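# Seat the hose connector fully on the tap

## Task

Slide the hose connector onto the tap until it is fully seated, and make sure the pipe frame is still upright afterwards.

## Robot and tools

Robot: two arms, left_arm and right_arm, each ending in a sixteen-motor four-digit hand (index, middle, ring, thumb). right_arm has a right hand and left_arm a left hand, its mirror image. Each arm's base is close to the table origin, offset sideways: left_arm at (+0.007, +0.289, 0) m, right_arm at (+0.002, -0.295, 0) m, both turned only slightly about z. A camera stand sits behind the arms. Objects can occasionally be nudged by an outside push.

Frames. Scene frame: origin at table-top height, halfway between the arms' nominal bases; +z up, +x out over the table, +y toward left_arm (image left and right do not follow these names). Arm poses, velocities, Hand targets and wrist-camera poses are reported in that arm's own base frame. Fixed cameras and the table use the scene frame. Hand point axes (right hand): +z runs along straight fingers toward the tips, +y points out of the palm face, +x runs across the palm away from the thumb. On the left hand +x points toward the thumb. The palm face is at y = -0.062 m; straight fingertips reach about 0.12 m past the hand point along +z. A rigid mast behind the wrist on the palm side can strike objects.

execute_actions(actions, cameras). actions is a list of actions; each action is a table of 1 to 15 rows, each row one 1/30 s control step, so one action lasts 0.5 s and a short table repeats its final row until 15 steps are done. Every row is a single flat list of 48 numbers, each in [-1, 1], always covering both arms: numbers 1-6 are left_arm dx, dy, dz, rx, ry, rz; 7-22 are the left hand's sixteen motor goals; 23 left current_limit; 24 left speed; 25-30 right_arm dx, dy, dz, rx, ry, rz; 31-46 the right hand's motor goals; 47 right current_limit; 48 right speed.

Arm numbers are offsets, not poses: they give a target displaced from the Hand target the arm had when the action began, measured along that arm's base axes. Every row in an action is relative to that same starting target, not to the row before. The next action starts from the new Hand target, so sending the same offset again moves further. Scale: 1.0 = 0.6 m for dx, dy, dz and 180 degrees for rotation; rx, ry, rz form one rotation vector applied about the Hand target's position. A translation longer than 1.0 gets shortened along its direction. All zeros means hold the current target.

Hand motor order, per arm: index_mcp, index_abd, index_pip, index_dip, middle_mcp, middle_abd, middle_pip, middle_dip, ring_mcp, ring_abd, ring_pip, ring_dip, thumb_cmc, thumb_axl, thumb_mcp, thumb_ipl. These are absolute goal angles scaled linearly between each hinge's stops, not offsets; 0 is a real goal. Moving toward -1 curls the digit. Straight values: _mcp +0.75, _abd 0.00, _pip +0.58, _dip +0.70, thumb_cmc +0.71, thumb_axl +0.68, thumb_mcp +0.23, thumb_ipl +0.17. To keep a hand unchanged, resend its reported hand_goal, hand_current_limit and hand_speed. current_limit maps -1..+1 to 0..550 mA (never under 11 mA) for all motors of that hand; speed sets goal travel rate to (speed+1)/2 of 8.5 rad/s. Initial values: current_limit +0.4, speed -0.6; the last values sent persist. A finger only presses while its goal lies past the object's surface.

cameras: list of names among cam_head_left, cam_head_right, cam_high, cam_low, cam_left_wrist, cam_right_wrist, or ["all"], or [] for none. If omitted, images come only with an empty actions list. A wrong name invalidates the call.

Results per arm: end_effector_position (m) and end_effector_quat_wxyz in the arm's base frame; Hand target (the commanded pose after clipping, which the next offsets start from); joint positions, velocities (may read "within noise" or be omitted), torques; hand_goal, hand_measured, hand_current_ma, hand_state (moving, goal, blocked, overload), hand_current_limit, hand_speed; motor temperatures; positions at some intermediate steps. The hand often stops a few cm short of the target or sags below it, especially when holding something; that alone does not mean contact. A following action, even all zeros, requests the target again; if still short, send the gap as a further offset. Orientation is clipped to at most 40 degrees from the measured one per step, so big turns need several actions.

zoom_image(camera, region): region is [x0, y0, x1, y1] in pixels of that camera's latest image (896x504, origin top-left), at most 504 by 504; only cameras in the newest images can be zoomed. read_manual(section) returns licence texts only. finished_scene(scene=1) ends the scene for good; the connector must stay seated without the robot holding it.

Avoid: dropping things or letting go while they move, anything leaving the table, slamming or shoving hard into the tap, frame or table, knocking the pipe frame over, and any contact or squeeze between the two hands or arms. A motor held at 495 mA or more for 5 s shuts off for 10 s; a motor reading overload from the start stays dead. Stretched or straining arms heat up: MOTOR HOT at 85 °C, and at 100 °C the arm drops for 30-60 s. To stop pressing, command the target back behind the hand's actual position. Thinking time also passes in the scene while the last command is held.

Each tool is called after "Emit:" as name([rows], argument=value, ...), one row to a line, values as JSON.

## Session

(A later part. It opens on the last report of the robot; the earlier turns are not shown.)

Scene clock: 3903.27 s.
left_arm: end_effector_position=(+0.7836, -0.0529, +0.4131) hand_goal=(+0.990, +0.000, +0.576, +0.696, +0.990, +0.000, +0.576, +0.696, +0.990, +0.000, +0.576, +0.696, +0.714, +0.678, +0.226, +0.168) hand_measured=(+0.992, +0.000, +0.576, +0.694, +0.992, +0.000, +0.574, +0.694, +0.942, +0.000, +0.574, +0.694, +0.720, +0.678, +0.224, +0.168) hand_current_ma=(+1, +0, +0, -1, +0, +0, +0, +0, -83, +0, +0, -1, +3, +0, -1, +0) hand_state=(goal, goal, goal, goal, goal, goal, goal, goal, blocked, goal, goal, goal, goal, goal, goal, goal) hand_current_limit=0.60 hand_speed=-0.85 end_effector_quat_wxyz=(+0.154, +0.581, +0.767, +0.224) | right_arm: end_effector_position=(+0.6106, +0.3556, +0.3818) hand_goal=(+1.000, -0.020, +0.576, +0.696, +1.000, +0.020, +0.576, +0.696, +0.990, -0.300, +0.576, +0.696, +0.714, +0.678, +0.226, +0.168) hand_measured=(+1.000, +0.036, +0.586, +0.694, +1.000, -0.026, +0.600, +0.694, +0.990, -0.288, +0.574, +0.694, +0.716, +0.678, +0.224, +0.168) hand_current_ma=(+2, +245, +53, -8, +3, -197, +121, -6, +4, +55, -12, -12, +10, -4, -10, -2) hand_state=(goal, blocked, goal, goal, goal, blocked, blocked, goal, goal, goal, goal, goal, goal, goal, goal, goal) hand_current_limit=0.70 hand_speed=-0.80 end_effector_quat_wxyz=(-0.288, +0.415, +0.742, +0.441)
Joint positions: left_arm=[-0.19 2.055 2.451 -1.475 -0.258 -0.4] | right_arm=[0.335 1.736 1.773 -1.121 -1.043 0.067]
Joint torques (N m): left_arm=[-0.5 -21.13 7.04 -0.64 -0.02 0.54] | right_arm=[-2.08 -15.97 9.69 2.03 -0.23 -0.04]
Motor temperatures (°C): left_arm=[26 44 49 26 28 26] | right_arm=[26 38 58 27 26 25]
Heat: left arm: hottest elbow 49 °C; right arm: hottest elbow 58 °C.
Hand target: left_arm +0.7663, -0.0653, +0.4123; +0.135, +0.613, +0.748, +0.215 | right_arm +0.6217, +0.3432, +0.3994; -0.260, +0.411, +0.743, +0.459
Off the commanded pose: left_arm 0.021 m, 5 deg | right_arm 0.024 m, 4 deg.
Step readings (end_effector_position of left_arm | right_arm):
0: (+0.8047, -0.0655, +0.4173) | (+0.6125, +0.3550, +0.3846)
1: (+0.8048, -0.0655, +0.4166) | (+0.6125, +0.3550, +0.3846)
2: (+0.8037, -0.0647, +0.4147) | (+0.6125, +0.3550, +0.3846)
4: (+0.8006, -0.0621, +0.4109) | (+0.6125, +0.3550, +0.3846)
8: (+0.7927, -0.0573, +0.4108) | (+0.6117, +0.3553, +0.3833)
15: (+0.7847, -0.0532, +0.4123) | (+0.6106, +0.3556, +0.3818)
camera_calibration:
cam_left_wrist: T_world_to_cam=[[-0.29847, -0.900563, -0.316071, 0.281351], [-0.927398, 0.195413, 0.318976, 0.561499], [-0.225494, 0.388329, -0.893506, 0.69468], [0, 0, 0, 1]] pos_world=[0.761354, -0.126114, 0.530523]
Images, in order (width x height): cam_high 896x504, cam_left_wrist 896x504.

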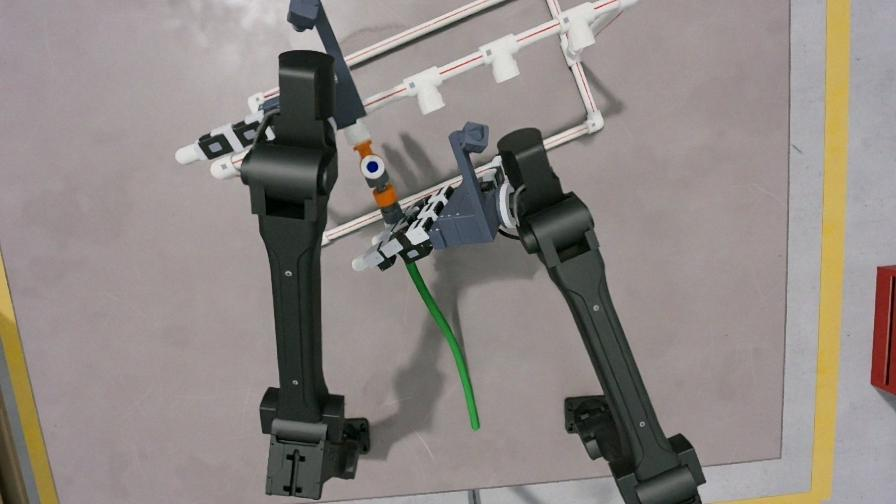

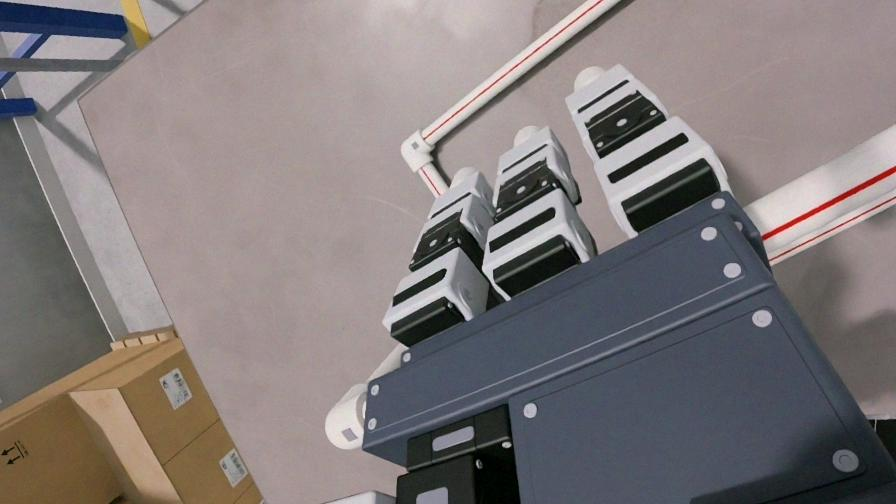

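Emit:
execute_actions([
  [[-0.035,-0.002,-0.03,0,0,0,0.99,0,0.576,0.696,0.99,0,0.576,0.696,1.0,0,0.576,0.696,0.714,0.678,0.226,0.168,0.7,-0.85,0.012,0,0,0,0,0,1.0,-0.02,0.55,0.68,1.0,0.02,0.55,0.68,0.99,-0.3,0.576,0.696,0.714,0.678,0.226,0.168,0.7,-0.8]],
], cameras=["cam_high","cam_right_wrist"])

Emit:
zoom_image(camera="cam_high", region=[300, 80, 460, 240])

Emit:
zoom_image(camera="cam_right_wrist", region=[360, 0, 540, 160])

Scene clock: 3932.07 s.
left_arm: end_effector_position=(+0.7661, -0.0442, +0.4150) hand_goal=(+0.990, +0.000, +0.576, +0.696, +0.990, +0.000, +0.576, +0.696, +1.000, +0.000, +0.576, +0.696, +0.714, +0.678, +0.226, +0.168) hand_measured=(+0.992, +0.000, +0.576, +0.694, +0.992, +0.000, +0.574, +0.694, +0.930, +0.000, +0.574, +0.694, +0.720, +0.678, +0.224, +0.168) hand_current_ma=(+1, +0, +0, -1, +0, +0, +0, +0, -146, +0, +0, -1, +3, +0, -1, +0) hand_state=(goal, goal, goal, goal, goal, goal, goal, goal, blocked, goal, goal, goal, goal, goal, goal, goal) hand_current_limit=0.70 hand_speed=-0.85 end_effector_quat_wxyz=(+0.178, +0.561, +0.773, +0.238) | right_arm: end_effector_position=(+0.6045, +0.3602, +0.3794) hand_goal=(+1.000, -0.020, +0.550, +0.680, +1.000, +0.020, +0.550, +0.680, +0.990, -0.300, +0.576, +0.696, +0.714, +0.678, +0.226, +0.168) hand_measured=(+1.000, +0.036, +0.582, +0.682, +1.002, -0.030, +0.600, +0.680, +0.990, -0.288, +0.574, +0.694, +0.716, +0.678, +0.224, +0.168) hand_current_ma=(+2, +245, +157, +13, +6, -217, +249, +4, +4, +55, -12, -12, +10, -4, -10, -2) hand_state=(goal, blocked, blocked, goal, goal, blocked, blocked, goal, goal, goal, goal, goal, goal, goal, goal, goal) hand_current_limit=0.70 hand_speed=-0.80 end_effector_quat_wxyz=(-0.298, +0.416, +0.741, +0.435)
Joint positions: left_arm=[-0.188 1.935 2.236 -1.325 -0.269 -0.427] | right_arm=[0.343 1.736 1.773 -1.141 -1.05 0.068]
Joint torques (N m): left_arm=[-0.73 -19.96 6.01 -1.42 0.28 0.78] | right_arm=[-2.96 -14.8 11.23 2.33 -0.01 -0.11]
Motor temperatures (°C): left_arm=[26 43 45 26 28 27] | right_arm=[26 38 62 27 25 25]
Heat: left arm: hottest elbow 45 °C; right arm: hottest elbow 62 °C.
Hand target: left_arm +0.7454, -0.0666, +0.3941; +0.135, +0.613, +0.748, +0.215 | right_arm +0.6290, +0.3432, +0.3995; -0.260, +0.411, +0.743, +0.459
Off the commanded pose: left_arm 0.037 m, 9 deg | right_arm 0.036 m, 5 deg.
Step readings (end_effector_position of left_arm | right_arm):
0: (+0.7836, -0.0529, +0.4131) | (+0.6106, +0.3556, +0.3818)
1: (+0.7836, -0.0528, +0.4125) | (+0.6106, +0.3556, +0.3818)
2: (+0.7829, -0.0524, +0.4123) | (+0.6105, +0.3556, +0.3819)
4: (+0.7791, -0.0506, +0.4127) | (+0.6101, +0.3557, +0.3817)
8: (+0.7698, -0.0463, +0.4139) | (+0.6059, +0.3587, +0.3799)
15: (+0.7664, -0.0443, +0.4146) | (+0.6045, +0.3602, +0.3794)
camera_calibration:
cam_right_wrist: T_world_to_cam=[[0.928207, -0.133393, -0.34733, -0.353919], [-0.214595, -0.954539, -0.206893, 0.504592], [-0.303942, 0.266574, -0.914635, 0.563242], [0, 0, 0, 1]] pos_world=[0.607985, 0.284297, 0.49663]
Images, in order (width x height): cam_high 896x504, cam_right_wrist 896x504.

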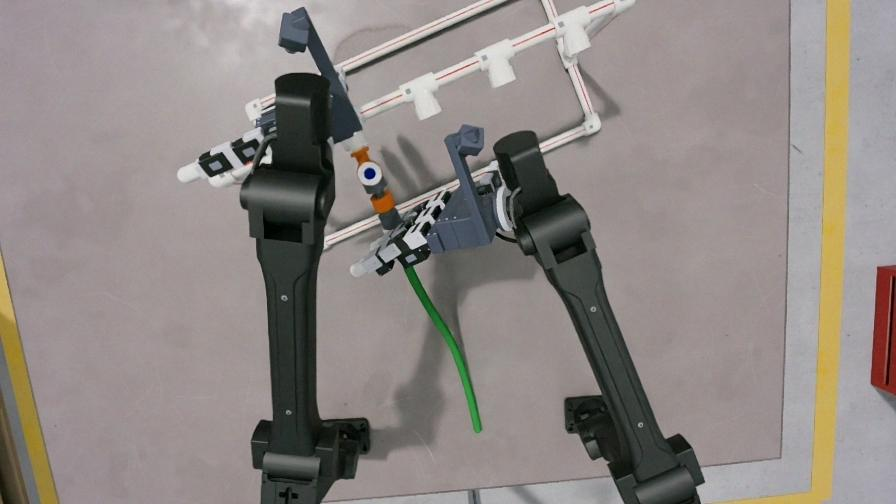

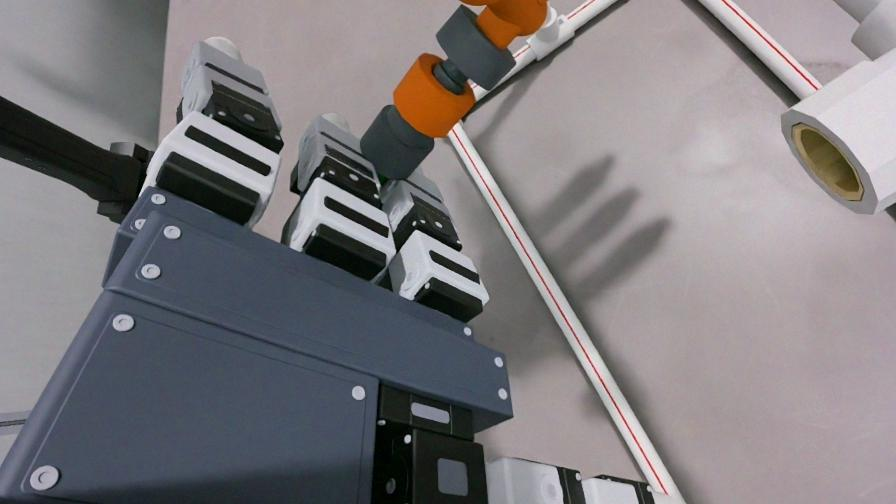

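Scaled by 3.150.

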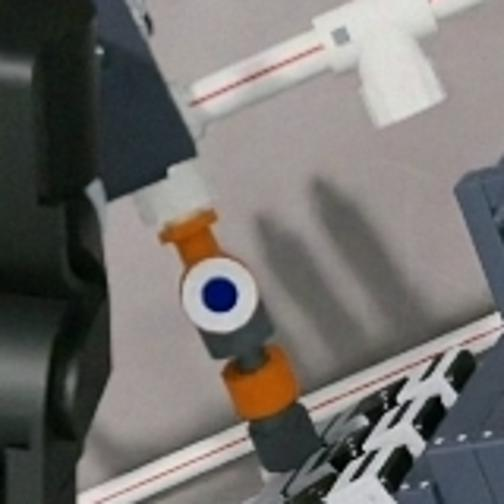

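Scaled by 2.800.

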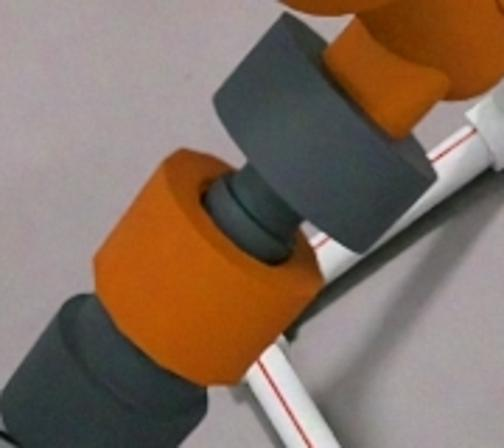

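Emit:
execute_actions([
  [[-0.02,-0.002,-0.015,0,0,0,0.99,0,0.576,0.696,0.99,0,0.576,0.696,1.0,0,0.576,0.696,0.714,0.678,0.226,0.168,0.7,-0.85,0.03,0,0.012,0,0,0,1.0,-0.03,0.51,0.66,1.0,0.03,0.51,0.66,0.99,-0.3,0.576,0.696,0.714,0.678,0.226,0.168,0.75,-0.8]],
], cameras=["cam_high","cam_right_wrist"])

Emit:
zoom_image(camera="cam_high", region=[300, 80, 460, 240])

Emit:
zoom_image(camera="cam_right_wrist", region=[360, 0, 540, 160])

Scene clock: 3951.77 s.
left_arm: end_effector_position=(+0.7552, -0.0413, +0.4156) hand_goal=(+0.990, +0.000, +0.576, +0.696, +0.990, +0.000, +0.576, +0.696, +1.000, +0.000, +0.576, +0.696, +0.714, +0.678, +0.226, +0.168) hand_measured=(+0.992, +0.000, +0.576, +0.694, +0.992, +0.000, +0.574, +0.694, +0.930, +0.000, +0.574, +0.694, +0.720, +0.678, +0.224, +0.168) hand_current_ma=(+1, +0, +0, -1, +0, +0, +0, +0, -150, +0, +0, -1, +3, +0, -1, +0) hand_state=(goal, goal, goal, goal, goal, goal, goal, goal, blocked, goal, goal, goal, goal, goal, goal, goal) hand_current_limit=0.70 hand_speed=-0.85 end_effector_quat_wxyz=(+0.187, +0.555, +0.773, +0.242) | right_arm: end_effector_position=(+0.5991, +0.3593, +0.3747) hand_goal=(+1.000, -0.030, +0.510, +0.660, +1.000, +0.030, +0.510, +0.660, +0.990, -0.300, +0.576, +0.696, +0.714, +0.678, +0.226, +0.168) hand_measured=(+1.000, +0.036, +0.546, +0.668, +1.002, -0.036, +0.590, +0.664, +0.990, -0.288, +0.574, +0.694, +0.716, +0.678, +0.224, +0.168) hand_current_ma=(+2, +289, +174, +35, +6, -289, +395, +19, +4, +55, -12, -12, +10, -4, -10, -2) hand_state=(goal, blocked, blocked, goal, goal, blocked, blocked, goal, goal, goal, goal, goal, goal, goal, goal, goal) hand_current_limit=0.75 hand_speed=-0.80 end_effector_quat_wxyz=(-0.312, +0.423, +0.738, +0.424)
Joint positions: left_arm=[-0.188 1.882 2.147 -1.269 -0.272 -0.433] | right_arm=[0.343 1.736 1.773 -1.179 -1.058 0.066]
Joint torques (N m): left_arm=[-1.55 -19.37 5.71 -1.89 0.3 0.79] | right_arm=[-3.78 -12.28 15.98 2.07 0.12 -0.25]
Motor temperatures (°C): left_arm=[26 46 42 26 28 28] | right_arm=[26 38 64 27 25 25]
Heat: left arm: hottest shoulder 46 °C; right arm: hottest elbow 64 °C.
Hand target: left_arm +0.7333, -0.0678, +0.3854; +0.135, +0.613, +0.748, +0.215 | right_arm +0.6470, +0.3432, +0.4067; -0.260, +0.411, +0.743, +0.459
Off the commanded pose: left_arm 0.046 m, 10 deg | right_arm 0.060 m, 7 deg.
Step readings (end_effector_position of left_arm | right_arm):
0: (+0.7660, -0.0442, +0.4153) | (+0.6045, +0.3602, +0.3794)
1: (+0.7660, -0.0442, +0.4149) | (+0.6045, +0.3602, +0.3794)
2: (+0.7656, -0.0441, +0.4147) | (+0.6042, +0.3601, +0.3790)
4: (+0.7631, -0.0434, +0.4153) | (+0.6030, +0.3598, +0.3778)
8: (+0.7571, -0.0419, +0.4150) | (+0.5999, +0.3595, +0.3754)
15: (+0.7555, -0.0414, +0.4151) | (+0.5991, +0.3593, +0.3747)
camera_calibration:
cam_right_wrist: T_world_to_cam=[[0.915581, -0.131516, -0.38002, -0.33156], [-0.217752, -0.956617, -0.193568, 0.499274], [-0.338076, 0.259977, -0.904498, 0.576581], [0, 0, 0, 1]] pos_world=[0.607216, 0.28411, 0.492161]
Images, in order (width x height): cam_high 896x504, cam_right_wrist 896x504.

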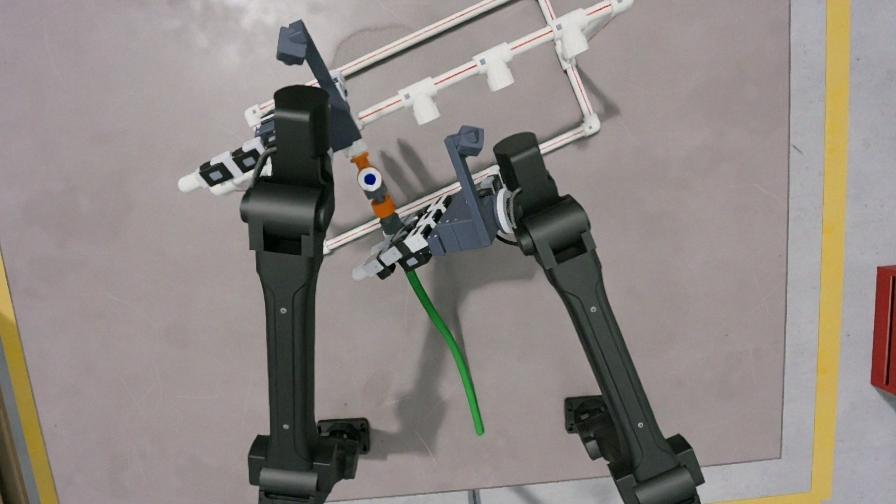

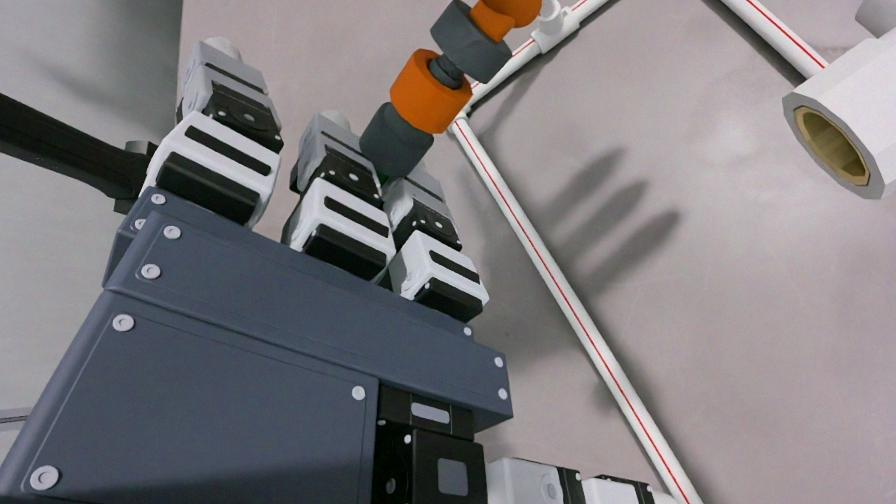

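Scaled by 3.150.

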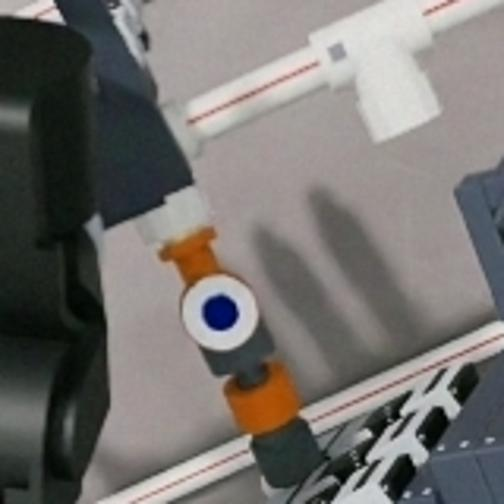

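Scaled by 2.800.

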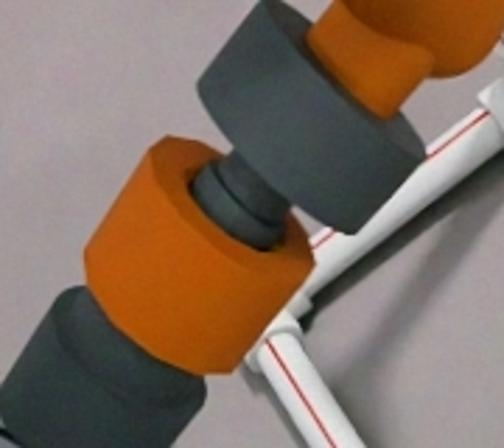

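Emit:
execute_actions([
  [[0,0,0,0,0,0,0.99,0,0.576,0.696,0.99,0,0.576,0.696,1.0,0,0.576,0.696,0.714,0.678,0.226,0.168,0.7,-0.85,0.04,0,0.016,0,0,0,1.0,-0.04,0.47,0.64,1.0,0.03,0.51,0.65,0.99,-0.3,0.576,0.696,0.714,0.678,0.226,0.168,0.78,-0.8]],
], cameras=["cam_high","cam_right_wrist"])

Emit:
zoom_image(camera="cam_high", region=[300, 80, 460, 240])

Emit:
zoom_image(camera="cam_right_wrist", region=[360, 0, 540, 160])

Scene clock: 3976.67 s.
left_arm: end_effector_position=(+0.7552, -0.0410, +0.4157) hand_goal=(+0.990, +0.000, +0.576, +0.696, +0.990, +0.000, +0.576, +0.696, +1.000, +0.000, +0.576, +0.696, +0.714, +0.678, +0.226, +0.168) hand_measured=(+0.992, +0.000, +0.576, +0.694, +0.992, +0.000, +0.574, +0.694, +0.930, +0.000, +0.574, +0.694, +0.720, +0.678, +0.224, +0.168) hand_current_ma=(+1, +0, +0, -1, +0, +0, +0, +0, -150, +0, +0, -1, +3, +0, -1, +0) hand_state=(goal, goal, goal, goal, goal, goal, goal, goal, blocked, goal, goal, goal, goal, goal, goal, goal) hand_current_limit=0.70 hand_speed=-0.85 end_effector_quat_wxyz=(+0.187, +0.555, +0.773, +0.243) | right_arm: end_effector_position=(+0.6031, +0.3617, +0.3708) hand_goal=(+1.000, -0.040, +0.470, +0.640, +1.000, +0.030, +0.510, +0.650, +0.990, -0.300, +0.576, +0.696, +0.714, +0.678, +0.226, +0.168) hand_measured=(+1.000, +0.036, +0.516, +0.640, +1.002, -0.040, +0.590, +0.650, +0.990, -0.288, +0.574, +0.694, +0.716, +0.678, +0.224, +0.168) hand_current_ma=(+2, +333, +227, +3, +9, -302, +395, +3, +4, +55, -12, -12, +10, -4, -10, -2) hand_state=(goal, blocked, blocked, goal, goal, blocked, blocked, goal, goal, goal, goal, goal, goal, goal, goal, goal) hand_current_limit=0.78 hand_speed=-0.80 end_effector_quat_wxyz=(-0.328, +0.434, +0.735, +0.404)
Joint positions: left_arm=[-0.188 1.882 2.147 -1.268 -0.274 -0.433] | right_arm=[0.343 1.778 1.843 -1.278 -1.06 0.049]
Joint torques (N m): left_arm=[-1.73 -18.61 5.56 -1.72 0.35 0.8] | right_arm=[-4.78 -12.04 18.09 3.17 0.01 -0.3]
Motor temperatures (°C): left_arm=[26 45 41 26 28 28] | right_arm=[26 38 74 27 25 25]
Heat: left arm: hottest shoulder 45 °C; right arm: hottest elbow 74 °C.
Hand target: left_arm +0.7332, -0.0678, +0.3851; +0.135, +0.613, +0.748, +0.215 | right_arm +0.6709, +0.3432, +0.4162; -0.260, +0.411, +0.743, +0.459
Off the commanded pose: left_arm 0.046 m, 10 deg | right_arm 0.084 m, 10 deg.
Step readings (end_effector_position of left_arm | right_arm):
0: (+0.7552, -0.0413, +0.4155) | (+0.5991, +0.3593, +0.3747)
1: (+0.7552, -0.0413, +0.4155) | (+0.5991, +0.3593, +0.3751)
2: (+0.7552, -0.0413, +0.4155) | (+0.5994, +0.3593, +0.3751)
4: (+0.7552, -0.0413, +0.4155) | (+0.6006, +0.3597, +0.3739)
8: (+0.7553, -0.0411, +0.4157) | (+0.6023, +0.3608, +0.3714)
15: (+0.7552, -0.0410, +0.4157) | (+0.6031, +0.3615, +0.3706)
camera_calibration:
cam_right_wrist: T_world_to_cam=[[0.895882, -0.131992, -0.424234, -0.307911], [-0.218747, -0.96214, -0.162592, 0.492675], [-0.386711, 0.238463, -0.890837, 0.605707], [0, 0, 0, 1]] pos_world=[0.617857, 0.288942, 0.489065]
Images, in order (width x height): cam_high 896x504, cam_right_wrist 896x504.

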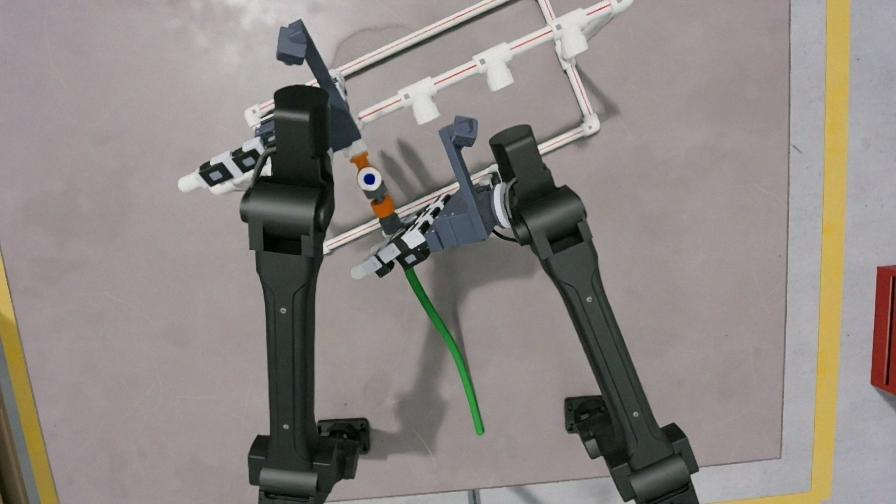

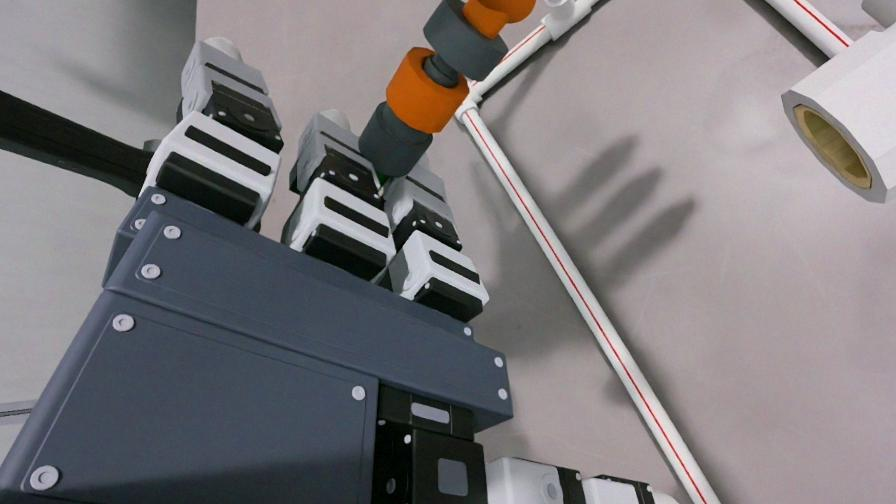

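Scaled by 3.150.

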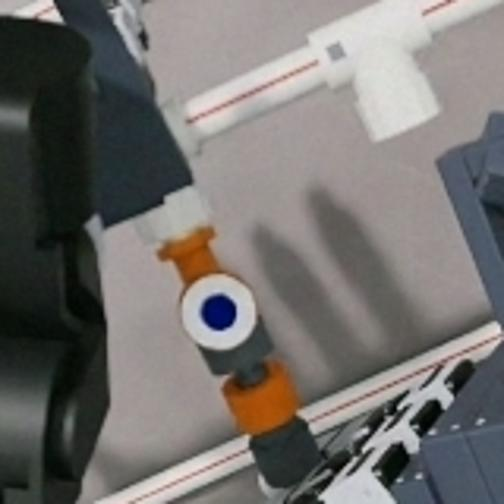

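Scaled by 2.800.

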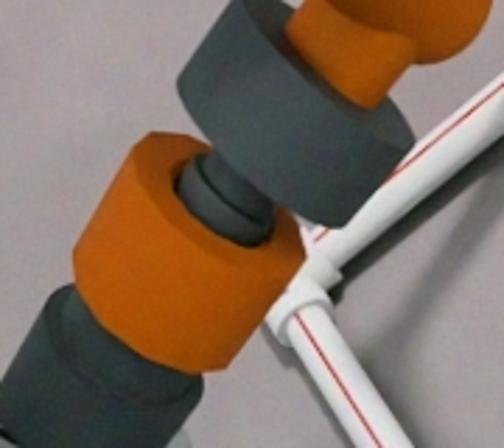

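Emit:
execute_actions([
  [[0.02,0.01,0.015,0,0,0,0.99,0,0.576,0.696,0.99,0,0.576,0.696,1.0,0,0.576,0.696,0.714,0.678,0.226,0.168,0.7,-0.85,-0.095,0.002,-0.035,0,0,0,1.0,0.08,0.55,0.68,1.0,-0.06,0.576,0.68,0.99,-0.3,0.576,0.696,0.714,0.678,0.226,0.168,0.6,-0.8]],
], cameras=["cam_high","cam_right_wrist","cam_head_left"])

Emit:
zoom_image(camera="cam_right_wrist", region=[360, 0, 540, 160])

Scene clock: 4025.63 s.
left_arm: end_effector_position=(+0.7538, -0.0402, +0.4147) hand_goal=(+0.990, +0.000, +0.576, +0.696, +0.990, +0.000, +0.576, +0.696, +1.000, +0.000, +0.576, +0.696, +0.714, +0.678, +0.226, +0.168) hand_measured=(+0.992, +0.000, +0.576, +0.694, +0.992, +0.000, +0.574, +0.694, +0.930, +0.000, +0.574, +0.694, +0.720, +0.678, +0.224, +0.168) hand_current_ma=(+1, +0, +0, -1, +0, +0, +0, +0, -150, +0, +0, -1, +3, +0, -1, +0) hand_state=(goal, goal, goal, goal, goal, goal, goal, goal, blocked, goal, goal, goal, goal, goal, goal, goal) hand_current_limit=0.70 hand_speed=-0.85 end_effector_quat_wxyz=(+0.184, +0.556, +0.774, +0.239) | right_arm: end_effector_position=(+0.5966, +0.3561, +0.3779) hand_goal=(+1.000, +0.080, +0.550, +0.680, +1.000, -0.060, +0.576, +0.680, +0.990, -0.300, +0.576, +0.696, +0.714, +0.678, +0.226, +0.168) hand_measured=(+1.000, +0.082, +0.552, +0.678, +1.002, -0.082, +0.624, +0.676, +0.990, -0.288, +0.574, +0.694, +0.716, +0.678, +0.224, +0.168) hand_current_ma=(+1, +5, +13, -12, +6, -94, +235, -21, +4, +55, -12, -12, +10, -4, -10, -2) hand_state=(goal, goal, goal, goal, goal, blocked, blocked, goal, goal, goal, goal, goal, goal, goal, goal, goal) hand_current_limit=0.60 hand_speed=-0.80 end_effector_quat_wxyz=(-0.294, +0.418, +0.742, +0.433)
Joint positions: left_arm=[-0.186 1.882 2.15 -1.28 -0.268 -0.433] | right_arm=[0.343 1.709 1.737 -1.131 -1.04 0.07]
Joint torques (N m): left_arm=[-0.56 -16.67 10.5 -2.21 0.38 0.93] | right_arm=[-2.26 -15.15 9.62 3.03 -0.25 -0.06]
Motor temperatures (°C): left_arm=[26 44 39 26 28 28] | right_arm=[26 37 75 27 25 25]
Heat: left arm: hottest shoulder 44 °C; right arm: hottest elbow 75 °C.
Hand target: left_arm +0.7453, -0.0618, +0.3943; +0.135, +0.613, +0.748, +0.215 | right_arm +0.6141, +0.3444, +0.3950; -0.260, +0.411, +0.743, +0.459
Off the commanded pose: left_arm 0.031 m, 10 deg | right_arm 0.027 m, 5 deg.
Step readings (end_effector_position of left_arm | right_arm):
0: (+0.7552, -0.0410, +0.4157) | (+0.6032, +0.3617, +0.3705)
1: (+0.7552, -0.0410, +0.4157) | (+0.6032, +0.3617, +0.3705)
2: (+0.7553, -0.0408, +0.4157) | (+0.6033, +0.3616, +0.3704)
4: (+0.7553, -0.0407, +0.4156) | (+0.6030, +0.3610, +0.3709)
8: (+0.7549, -0.0403, +0.4147) | (+0.5995, +0.3586, +0.3757)
15: (+0.7538, -0.0402, +0.4146) | (+0.5966, +0.3567, +0.3784)
camera_calibration:
cam_right_wrist: T_world_to_cam=[[0.928455, -0.141242, -0.343542, -0.346474], [-0.219097, -0.955099, -0.199455, 0.498768], [-0.299945, 0.260454, -0.917713, 0.56149], [0, 0, 0, 1]] pos_world=[0.59938, 0.281193, 0.49574]
Images, in order (width x height): cam_head_left 896x504, cam_high 896x504, cam_right_wrist 896x504.

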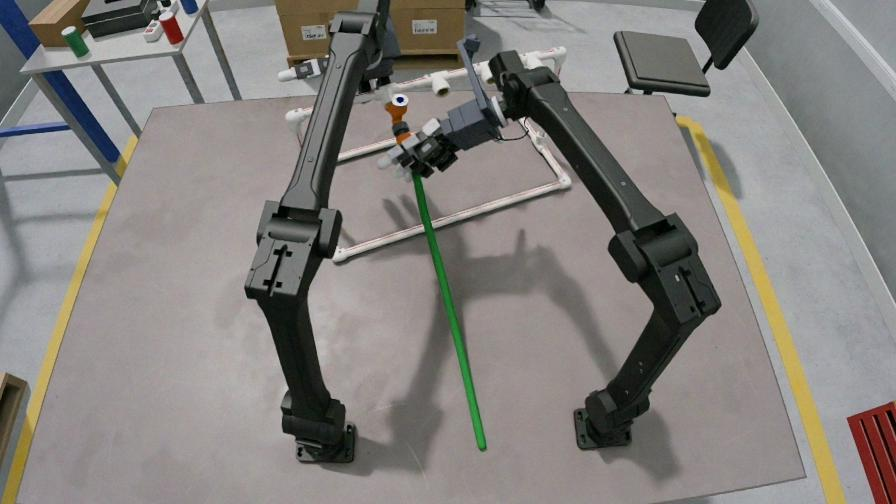

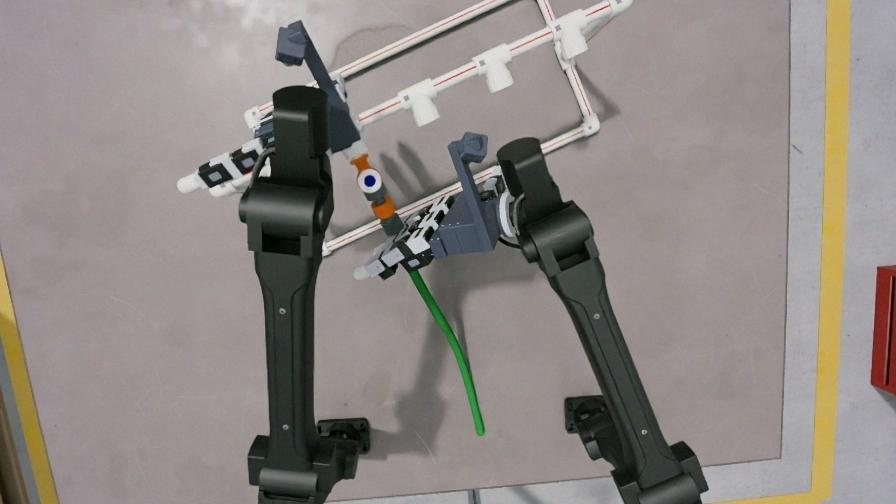

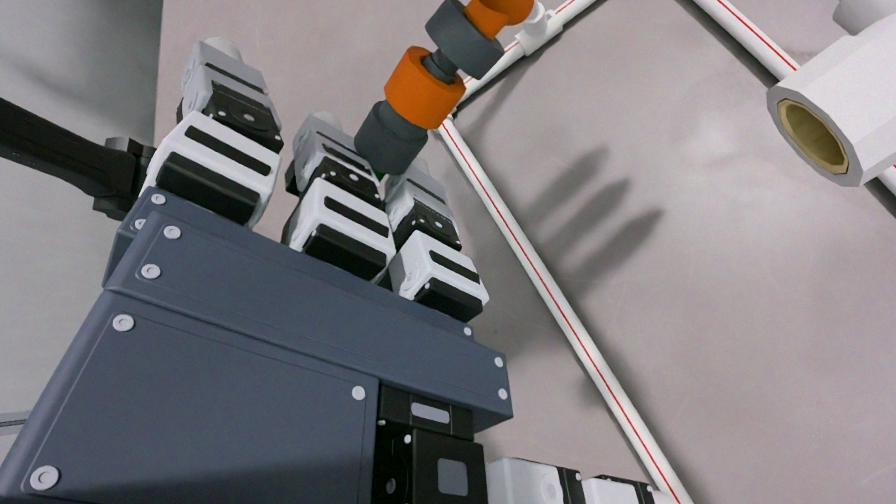

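Scaled by 2.800.

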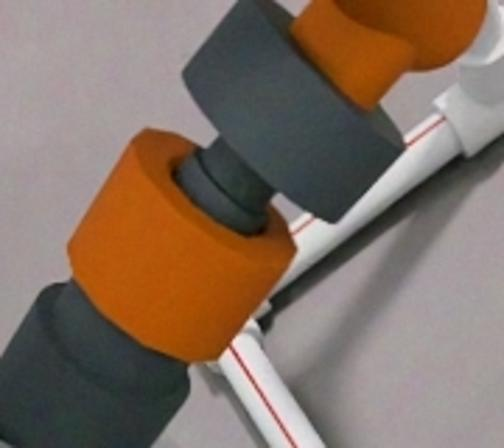

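Emit:
execute_actions([
  [[0,0,0,0,0,0,0.99,0,0.576,0.696,0.99,0,0.576,0.696,1.0,0,0.576,0.696,0.714,0.678,0.226,0.168,0.7,-0.85,0,0,0,0,0,0,1.0,0.08,1.0,0.28,1.0,-0.08,1.0,0.28,0.99,-0.3,0.576,0.696,0.714,0.678,0.226,0.168,0.6,-0.8]],
], cameras=["cam_high","cam_right_wrist","cam_head_left"])

Emit:
zoom_image(camera="cam_right_wrist", region=[280, 0, 540, 230])

Emit:
zoom_image(camera="cam_head_left", region=[350, 70, 480, 190])

Scene clock: 4050.43 s.
left_arm: end_effector_position=(+0.7509, -0.0405, +0.4124) hand_goal=(+0.990, +0.000, +0.576, +0.696, +0.990, +0.000, +0.576, +0.696, +1.000, +0.000, +0.576, +0.696, +0.714, +0.678, +0.226, +0.168) hand_measured=(+0.992, +0.000, +0.576, +0.694, +0.992, +0.000, +0.574, +0.694, +0.956, +0.000, +0.574, +0.694, +0.720, +0.678, +0.224, +0.168) hand_current_ma=(+1, +0, +0, -1, +0, +0, +0, +0, -72, +0, +0, -1, +3, +0, -1, +0) hand_state=(goal, goal, goal, goal, goal, goal, goal, goal, blocked, goal, goal, goal, goal, goal, goal, goal) hand_current_limit=0.70 hand_speed=-0.85 end_effector_quat_wxyz=(+0.175, +0.563, +0.773, +0.235) | right_arm: end_effector_position=(+0.6011, +0.3574, +0.3844) hand_goal=(+1.000, +0.080, +1.000, +0.280, +1.000, -0.080, +1.000, +0.280, +0.990, -0.300, +0.576, +0.696, +0.714, +0.678, +0.226, +0.168) hand_measured=(+1.000, +0.082, +0.996, +0.282, +1.000, -0.102, +1.000, +0.286, +0.990, -0.288, +0.574, +0.694, +0.716, +0.678, +0.224, +0.168) hand_current_ma=(+1, +5, -16, +13, +3, -91, +2, +25, +4, +55, -12, -12, +10, -4, -10, -2) hand_state=(goal, goal, goal, goal, goal, blocked, goal, goal, goal, goal, goal, goal, goal, goal, goal, goal) hand_current_limit=0.60 hand_speed=-0.80 end_effector_quat_wxyz=(-0.284, +0.410, +0.744, +0.445)
Joint positions: left_arm=[-0.185 1.882 2.153 -1.303 -0.265 -0.423] | right_arm=[0.343 1.708 1.737 -1.092 -1.039 0.075]
Joint torques (N m): left_arm=[-0.73 -16.44 10.41 -1.42 0.26 0.84] | right_arm=[-2.26 -15.15 9.44 1.98 -0.22 -0.01]
Motor temperatures (°C): left_arm=[26 43 42 26 28 29] | right_arm=[26 37 70 27 25 25]
Heat: left arm: hottest shoulder 43 °C; right arm: hottest elbow 70 °C.
Hand target: left_arm +0.7453, -0.0616, +0.3942; +0.135, +0.613, +0.748, +0.215 | right_arm +0.6140, +0.3444, +0.3951; -0.260, +0.411, +0.743, +0.459
Off the commanded pose: left_arm 0.029 m, 8 deg | right_arm 0.021 m, 3 deg.
Step readings (end_effector_position of left_arm | right_arm):
0: (+0.7538, -0.0402, +0.4147) | (+0.5965, +0.3561, +0.3782)
1: (+0.7538, -0.0402, +0.4147) | (+0.5965, +0.3561, +0.3782)
2: (+0.7538, -0.0403, +0.4147) | (+0.5967, +0.3561, +0.3783)
4: (+0.7536, -0.0399, +0.4144) | (+0.5973, +0.3563, +0.3791)
8: (+0.7529, -0.0399, +0.4141) | (+0.5985, +0.3567, +0.3806)
15: (+0.7517, -0.0402, +0.4132) | (+0.6004, +0.3572, +0.3829)
camera_calibration:
cam_right_wrist: T_world_to_cam=[[0.938868, -0.139717, -0.314653, -0.366188], [-0.214853, -0.951914, -0.2184, 0.505829], [-0.269008, 0.272653, -0.92374, 0.547824], [0, 0, 0, 1]] pos_world=[0.59985, 0.280977, 0.501298]
Images, in order (width x height): cam_head_left 896x504, cam_high 896x504, cam_right_wrist 896x504.

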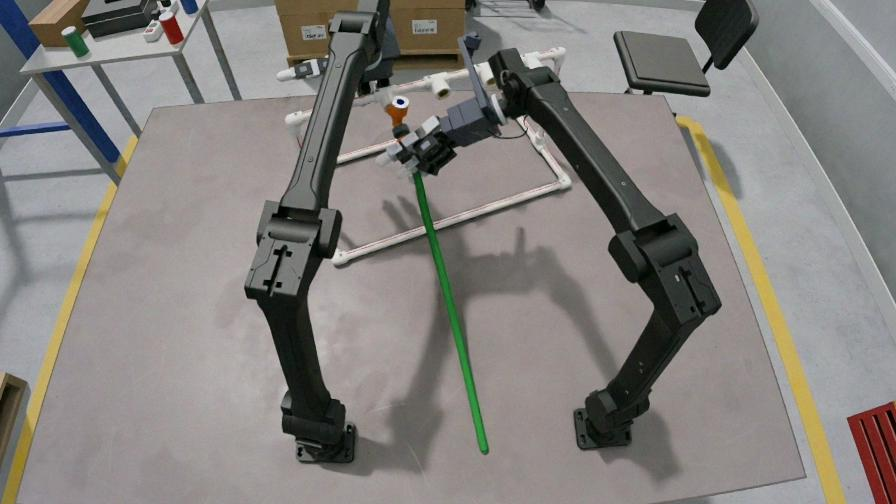

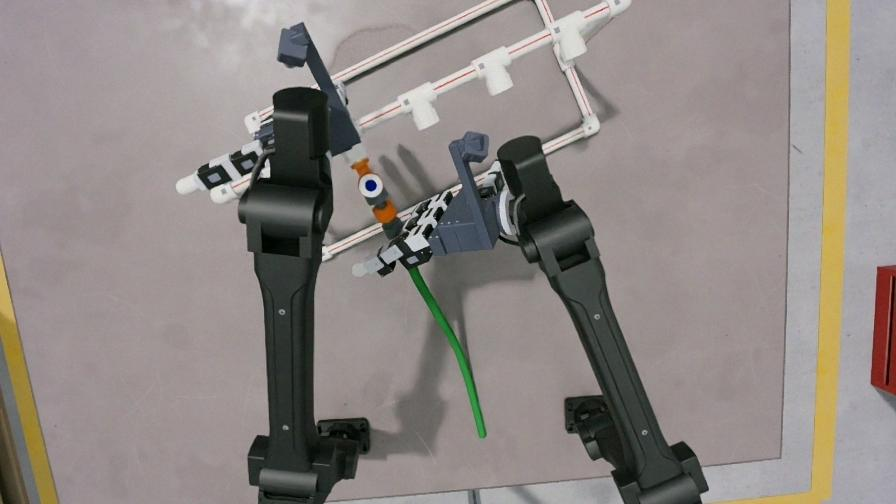

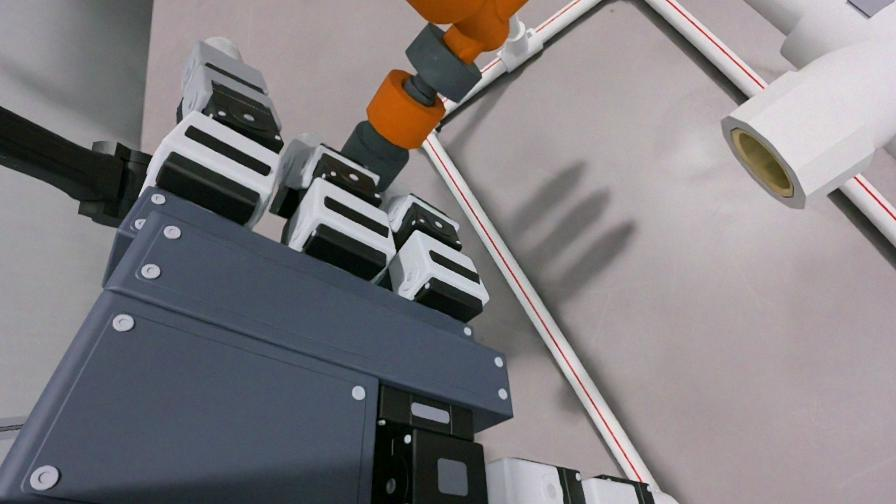

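Scaled by 1.938.

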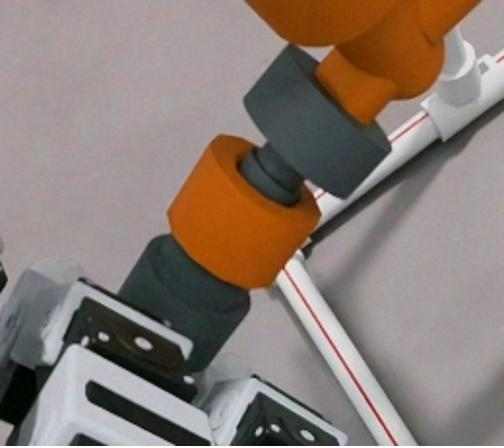

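Scaled by 3.877.

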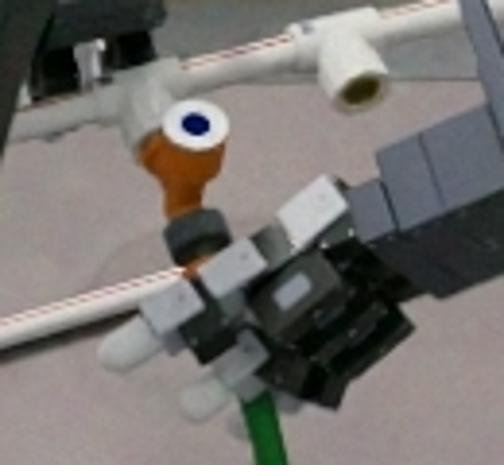

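Emit:
execute_actions([
  [[0.02,0.025,0.018,0,0,0,0.99,0,0.576,0.696,0.99,0,0.576,0.696,1.0,0,0.576,0.696,0.714,0.678,0.226,0.168,0.7,-0.85,-0.065,-0.01,-0.012,0,-0.02,0.012,1.0,0.16,1.0,0.28,1.0,-0.2,1.0,0.28,0.99,-0.35,0.576,0.696,0.714,0.678,0.226,0.168,0.6,-0.8]],
], cameras=["cam_high","cam_right_wrist","cam_head_left"])

Emit:
zoom_image(camera="cam_right_wrist", region=[280, 0, 540, 230])

Emit:
zoom_image(camera="cam_head_left", region=[350, 70, 480, 190])

Emit:
zoom_image(camera="cam_high", region=[310, 130, 470, 290])

Scene clock: 4067.37 s.
left_arm: end_effector_position=(+0.7532, -0.0423, +0.3771) hand_goal=(+0.990, +0.000, +0.576, +0.696, +0.990, +0.000, +0.576, +0.696, +1.000, +0.000, +0.576, +0.696, +0.714, +0.678, +0.226, +0.168) hand_measured=(+0.992, +0.000, +0.576, +0.694, +0.992, +0.000, +0.574, +0.694, +0.998, +0.000, +0.574, +0.694, +0.720, +0.678, +0.224, +0.168) hand_current_ma=(+0, +0, +0, -1, +0, +0, +0, +0, +0, +0, +0, -1, +3, +0, -1, +0) hand_state=(goal, goal, goal, goal, goal, goal, goal, goal, goal, goal, goal, goal, goal, goal, goal, goal) hand_current_limit=0.70 hand_speed=-0.85 end_effector_quat_wxyz=(+0.120, +0.606, +0.759, +0.206) | right_arm: end_effector_position=(+0.5735, +0.3465, +0.3814) hand_goal=(+1.000, +0.160, +1.000, +0.280, +1.000, -0.200, +1.000, +0.280, +0.990, -0.350, +0.576, +0.696, +0.714, +0.678, +0.226, +0.168) hand_measured=(+1.000, +0.160, +0.996, +0.282, +1.000, -0.208, +1.000, +0.282, +0.990, -0.336, +0.574, +0.694, +0.716, +0.678, +0.224, +0.168) hand_current_ma=(+1, -1, -15, +13, +0, -33, +1, +10, +4, +57, -11, -11, +10, -4, -10, -2) hand_state=(goal, goal, goal, goal, goal, goal, goal, goal, goal, goal, goal, goal, goal, goal, goal, goal) hand_current_limit=0.60 hand_speed=-0.80 end_effector_quat_wxyz=(-0.259, +0.386, +0.758, +0.458)
Joint positions: left_arm=[-0.176 1.933 2.192 -1.408 -0.242 -0.347] | right_arm=[0.339 1.62 1.6 -1.023 -1.028 0.015]
Joint torques (N m): left_arm=[0.38 -17.49 14.72 0.59 -0.25 0.31] | right_arm=[-1.55 -14.56 8.17 1.54 -0.64 -0.14]
Motor temperatures (°C): left_arm=[26 43 43 26 28 29] | right_arm=[26 37 67 27 25 25]
Heat: left arm: hottest shoulder 43 °C; right arm: hottest elbow 67 °C.
Hand target: left_arm +0.7573, -0.0468, +0.4051; +0.135, +0.613, +0.748, +0.215 | right_arm +0.5750, +0.3384, +0.3878; -0.245, +0.382, +0.759, +0.467
Off the commanded pose: left_arm 0.029 m, 2 deg | right_arm 0.011 m, 2 deg.
Step readings (end_effector_position of left_arm | right_arm):
0: (+0.7509, -0.0405, +0.4124) | (+0.6011, +0.3574, +0.3844)
1: (+0.7509, -0.0405, +0.4126) | (+0.6010, +0.3573, +0.3844)
2: (+0.7508, -0.0407, +0.4133) | (+0.6001, +0.3571, +0.3837)
4: (+0.7502, -0.0412, +0.4118) | (+0.5941, +0.3546, +0.3821)
8: (+0.7489, -0.0418, +0.4067) | (+0.5787, +0.3482, +0.3785)
15: (+0.7513, -0.0418, +0.3851) | (+0.5737, +0.3468, +0.3810)
camera_calibration:
cam_right_wrist: T_world_to_cam=[[0.962545, -0.12275, -0.241744, -0.389919], [-0.180597, -0.955317, -0.233997, 0.476426], [-0.202219, 0.268891, -0.941703, 0.510483], [0, 0, 0, 1]] pos_world=[0.564585, 0.270011, 0.497945]
Images, in order (width x height): cam_head_left 896x504, cam_high 896x504, cam_right_wrist 896x504.

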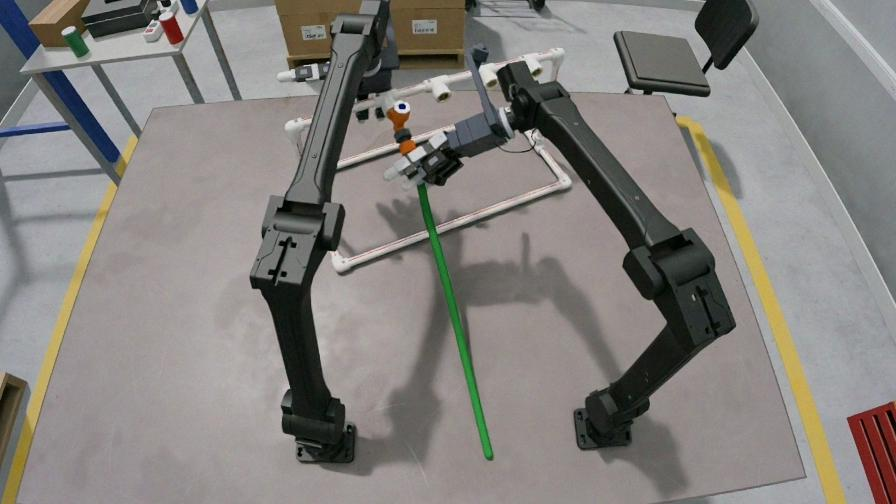

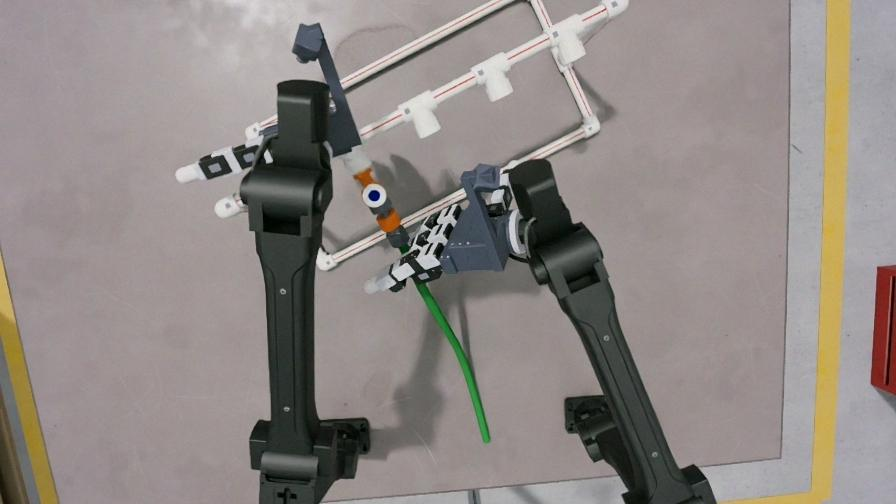

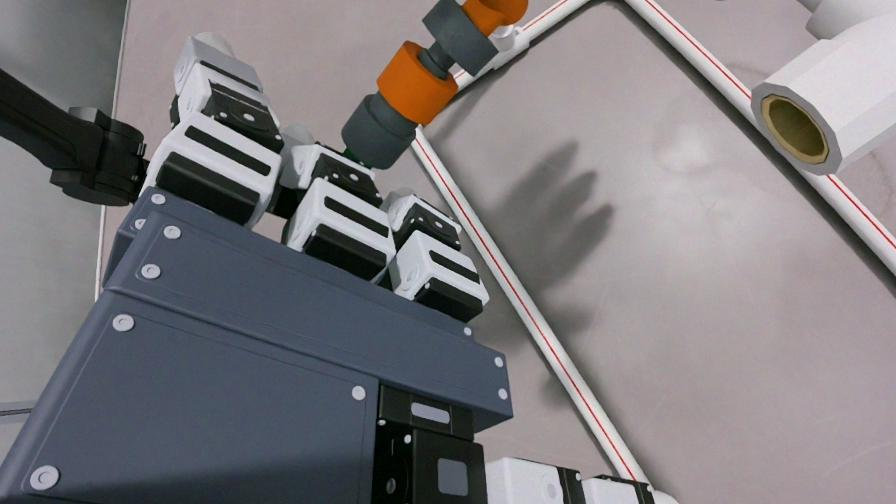

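Scaled by 1.938.

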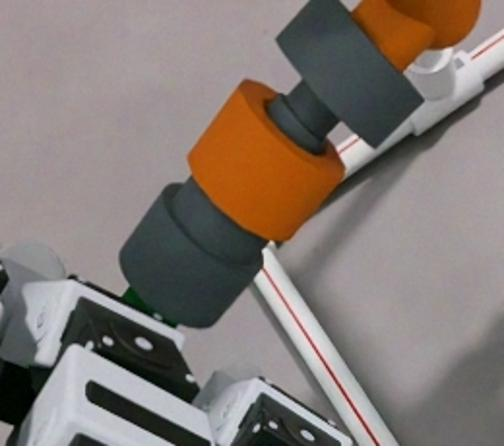

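Scaled by 3.877.

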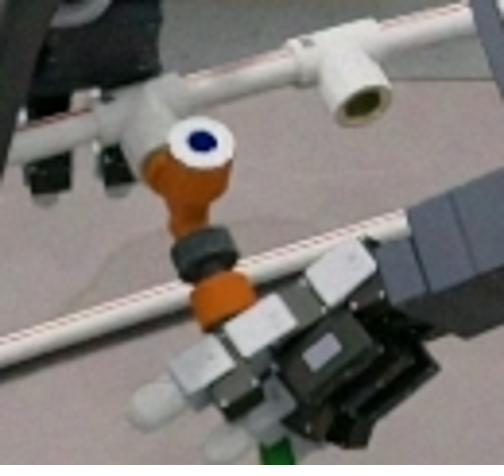

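Scaled by 3.150.

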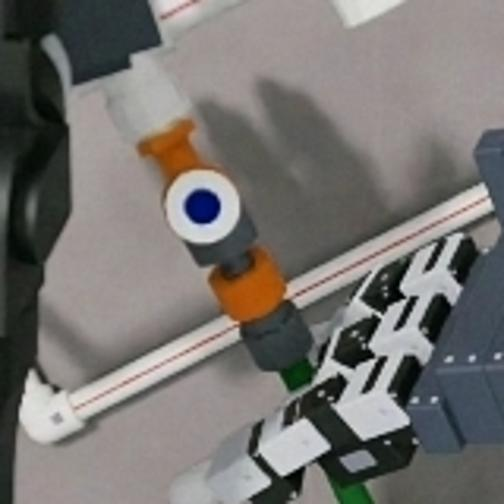

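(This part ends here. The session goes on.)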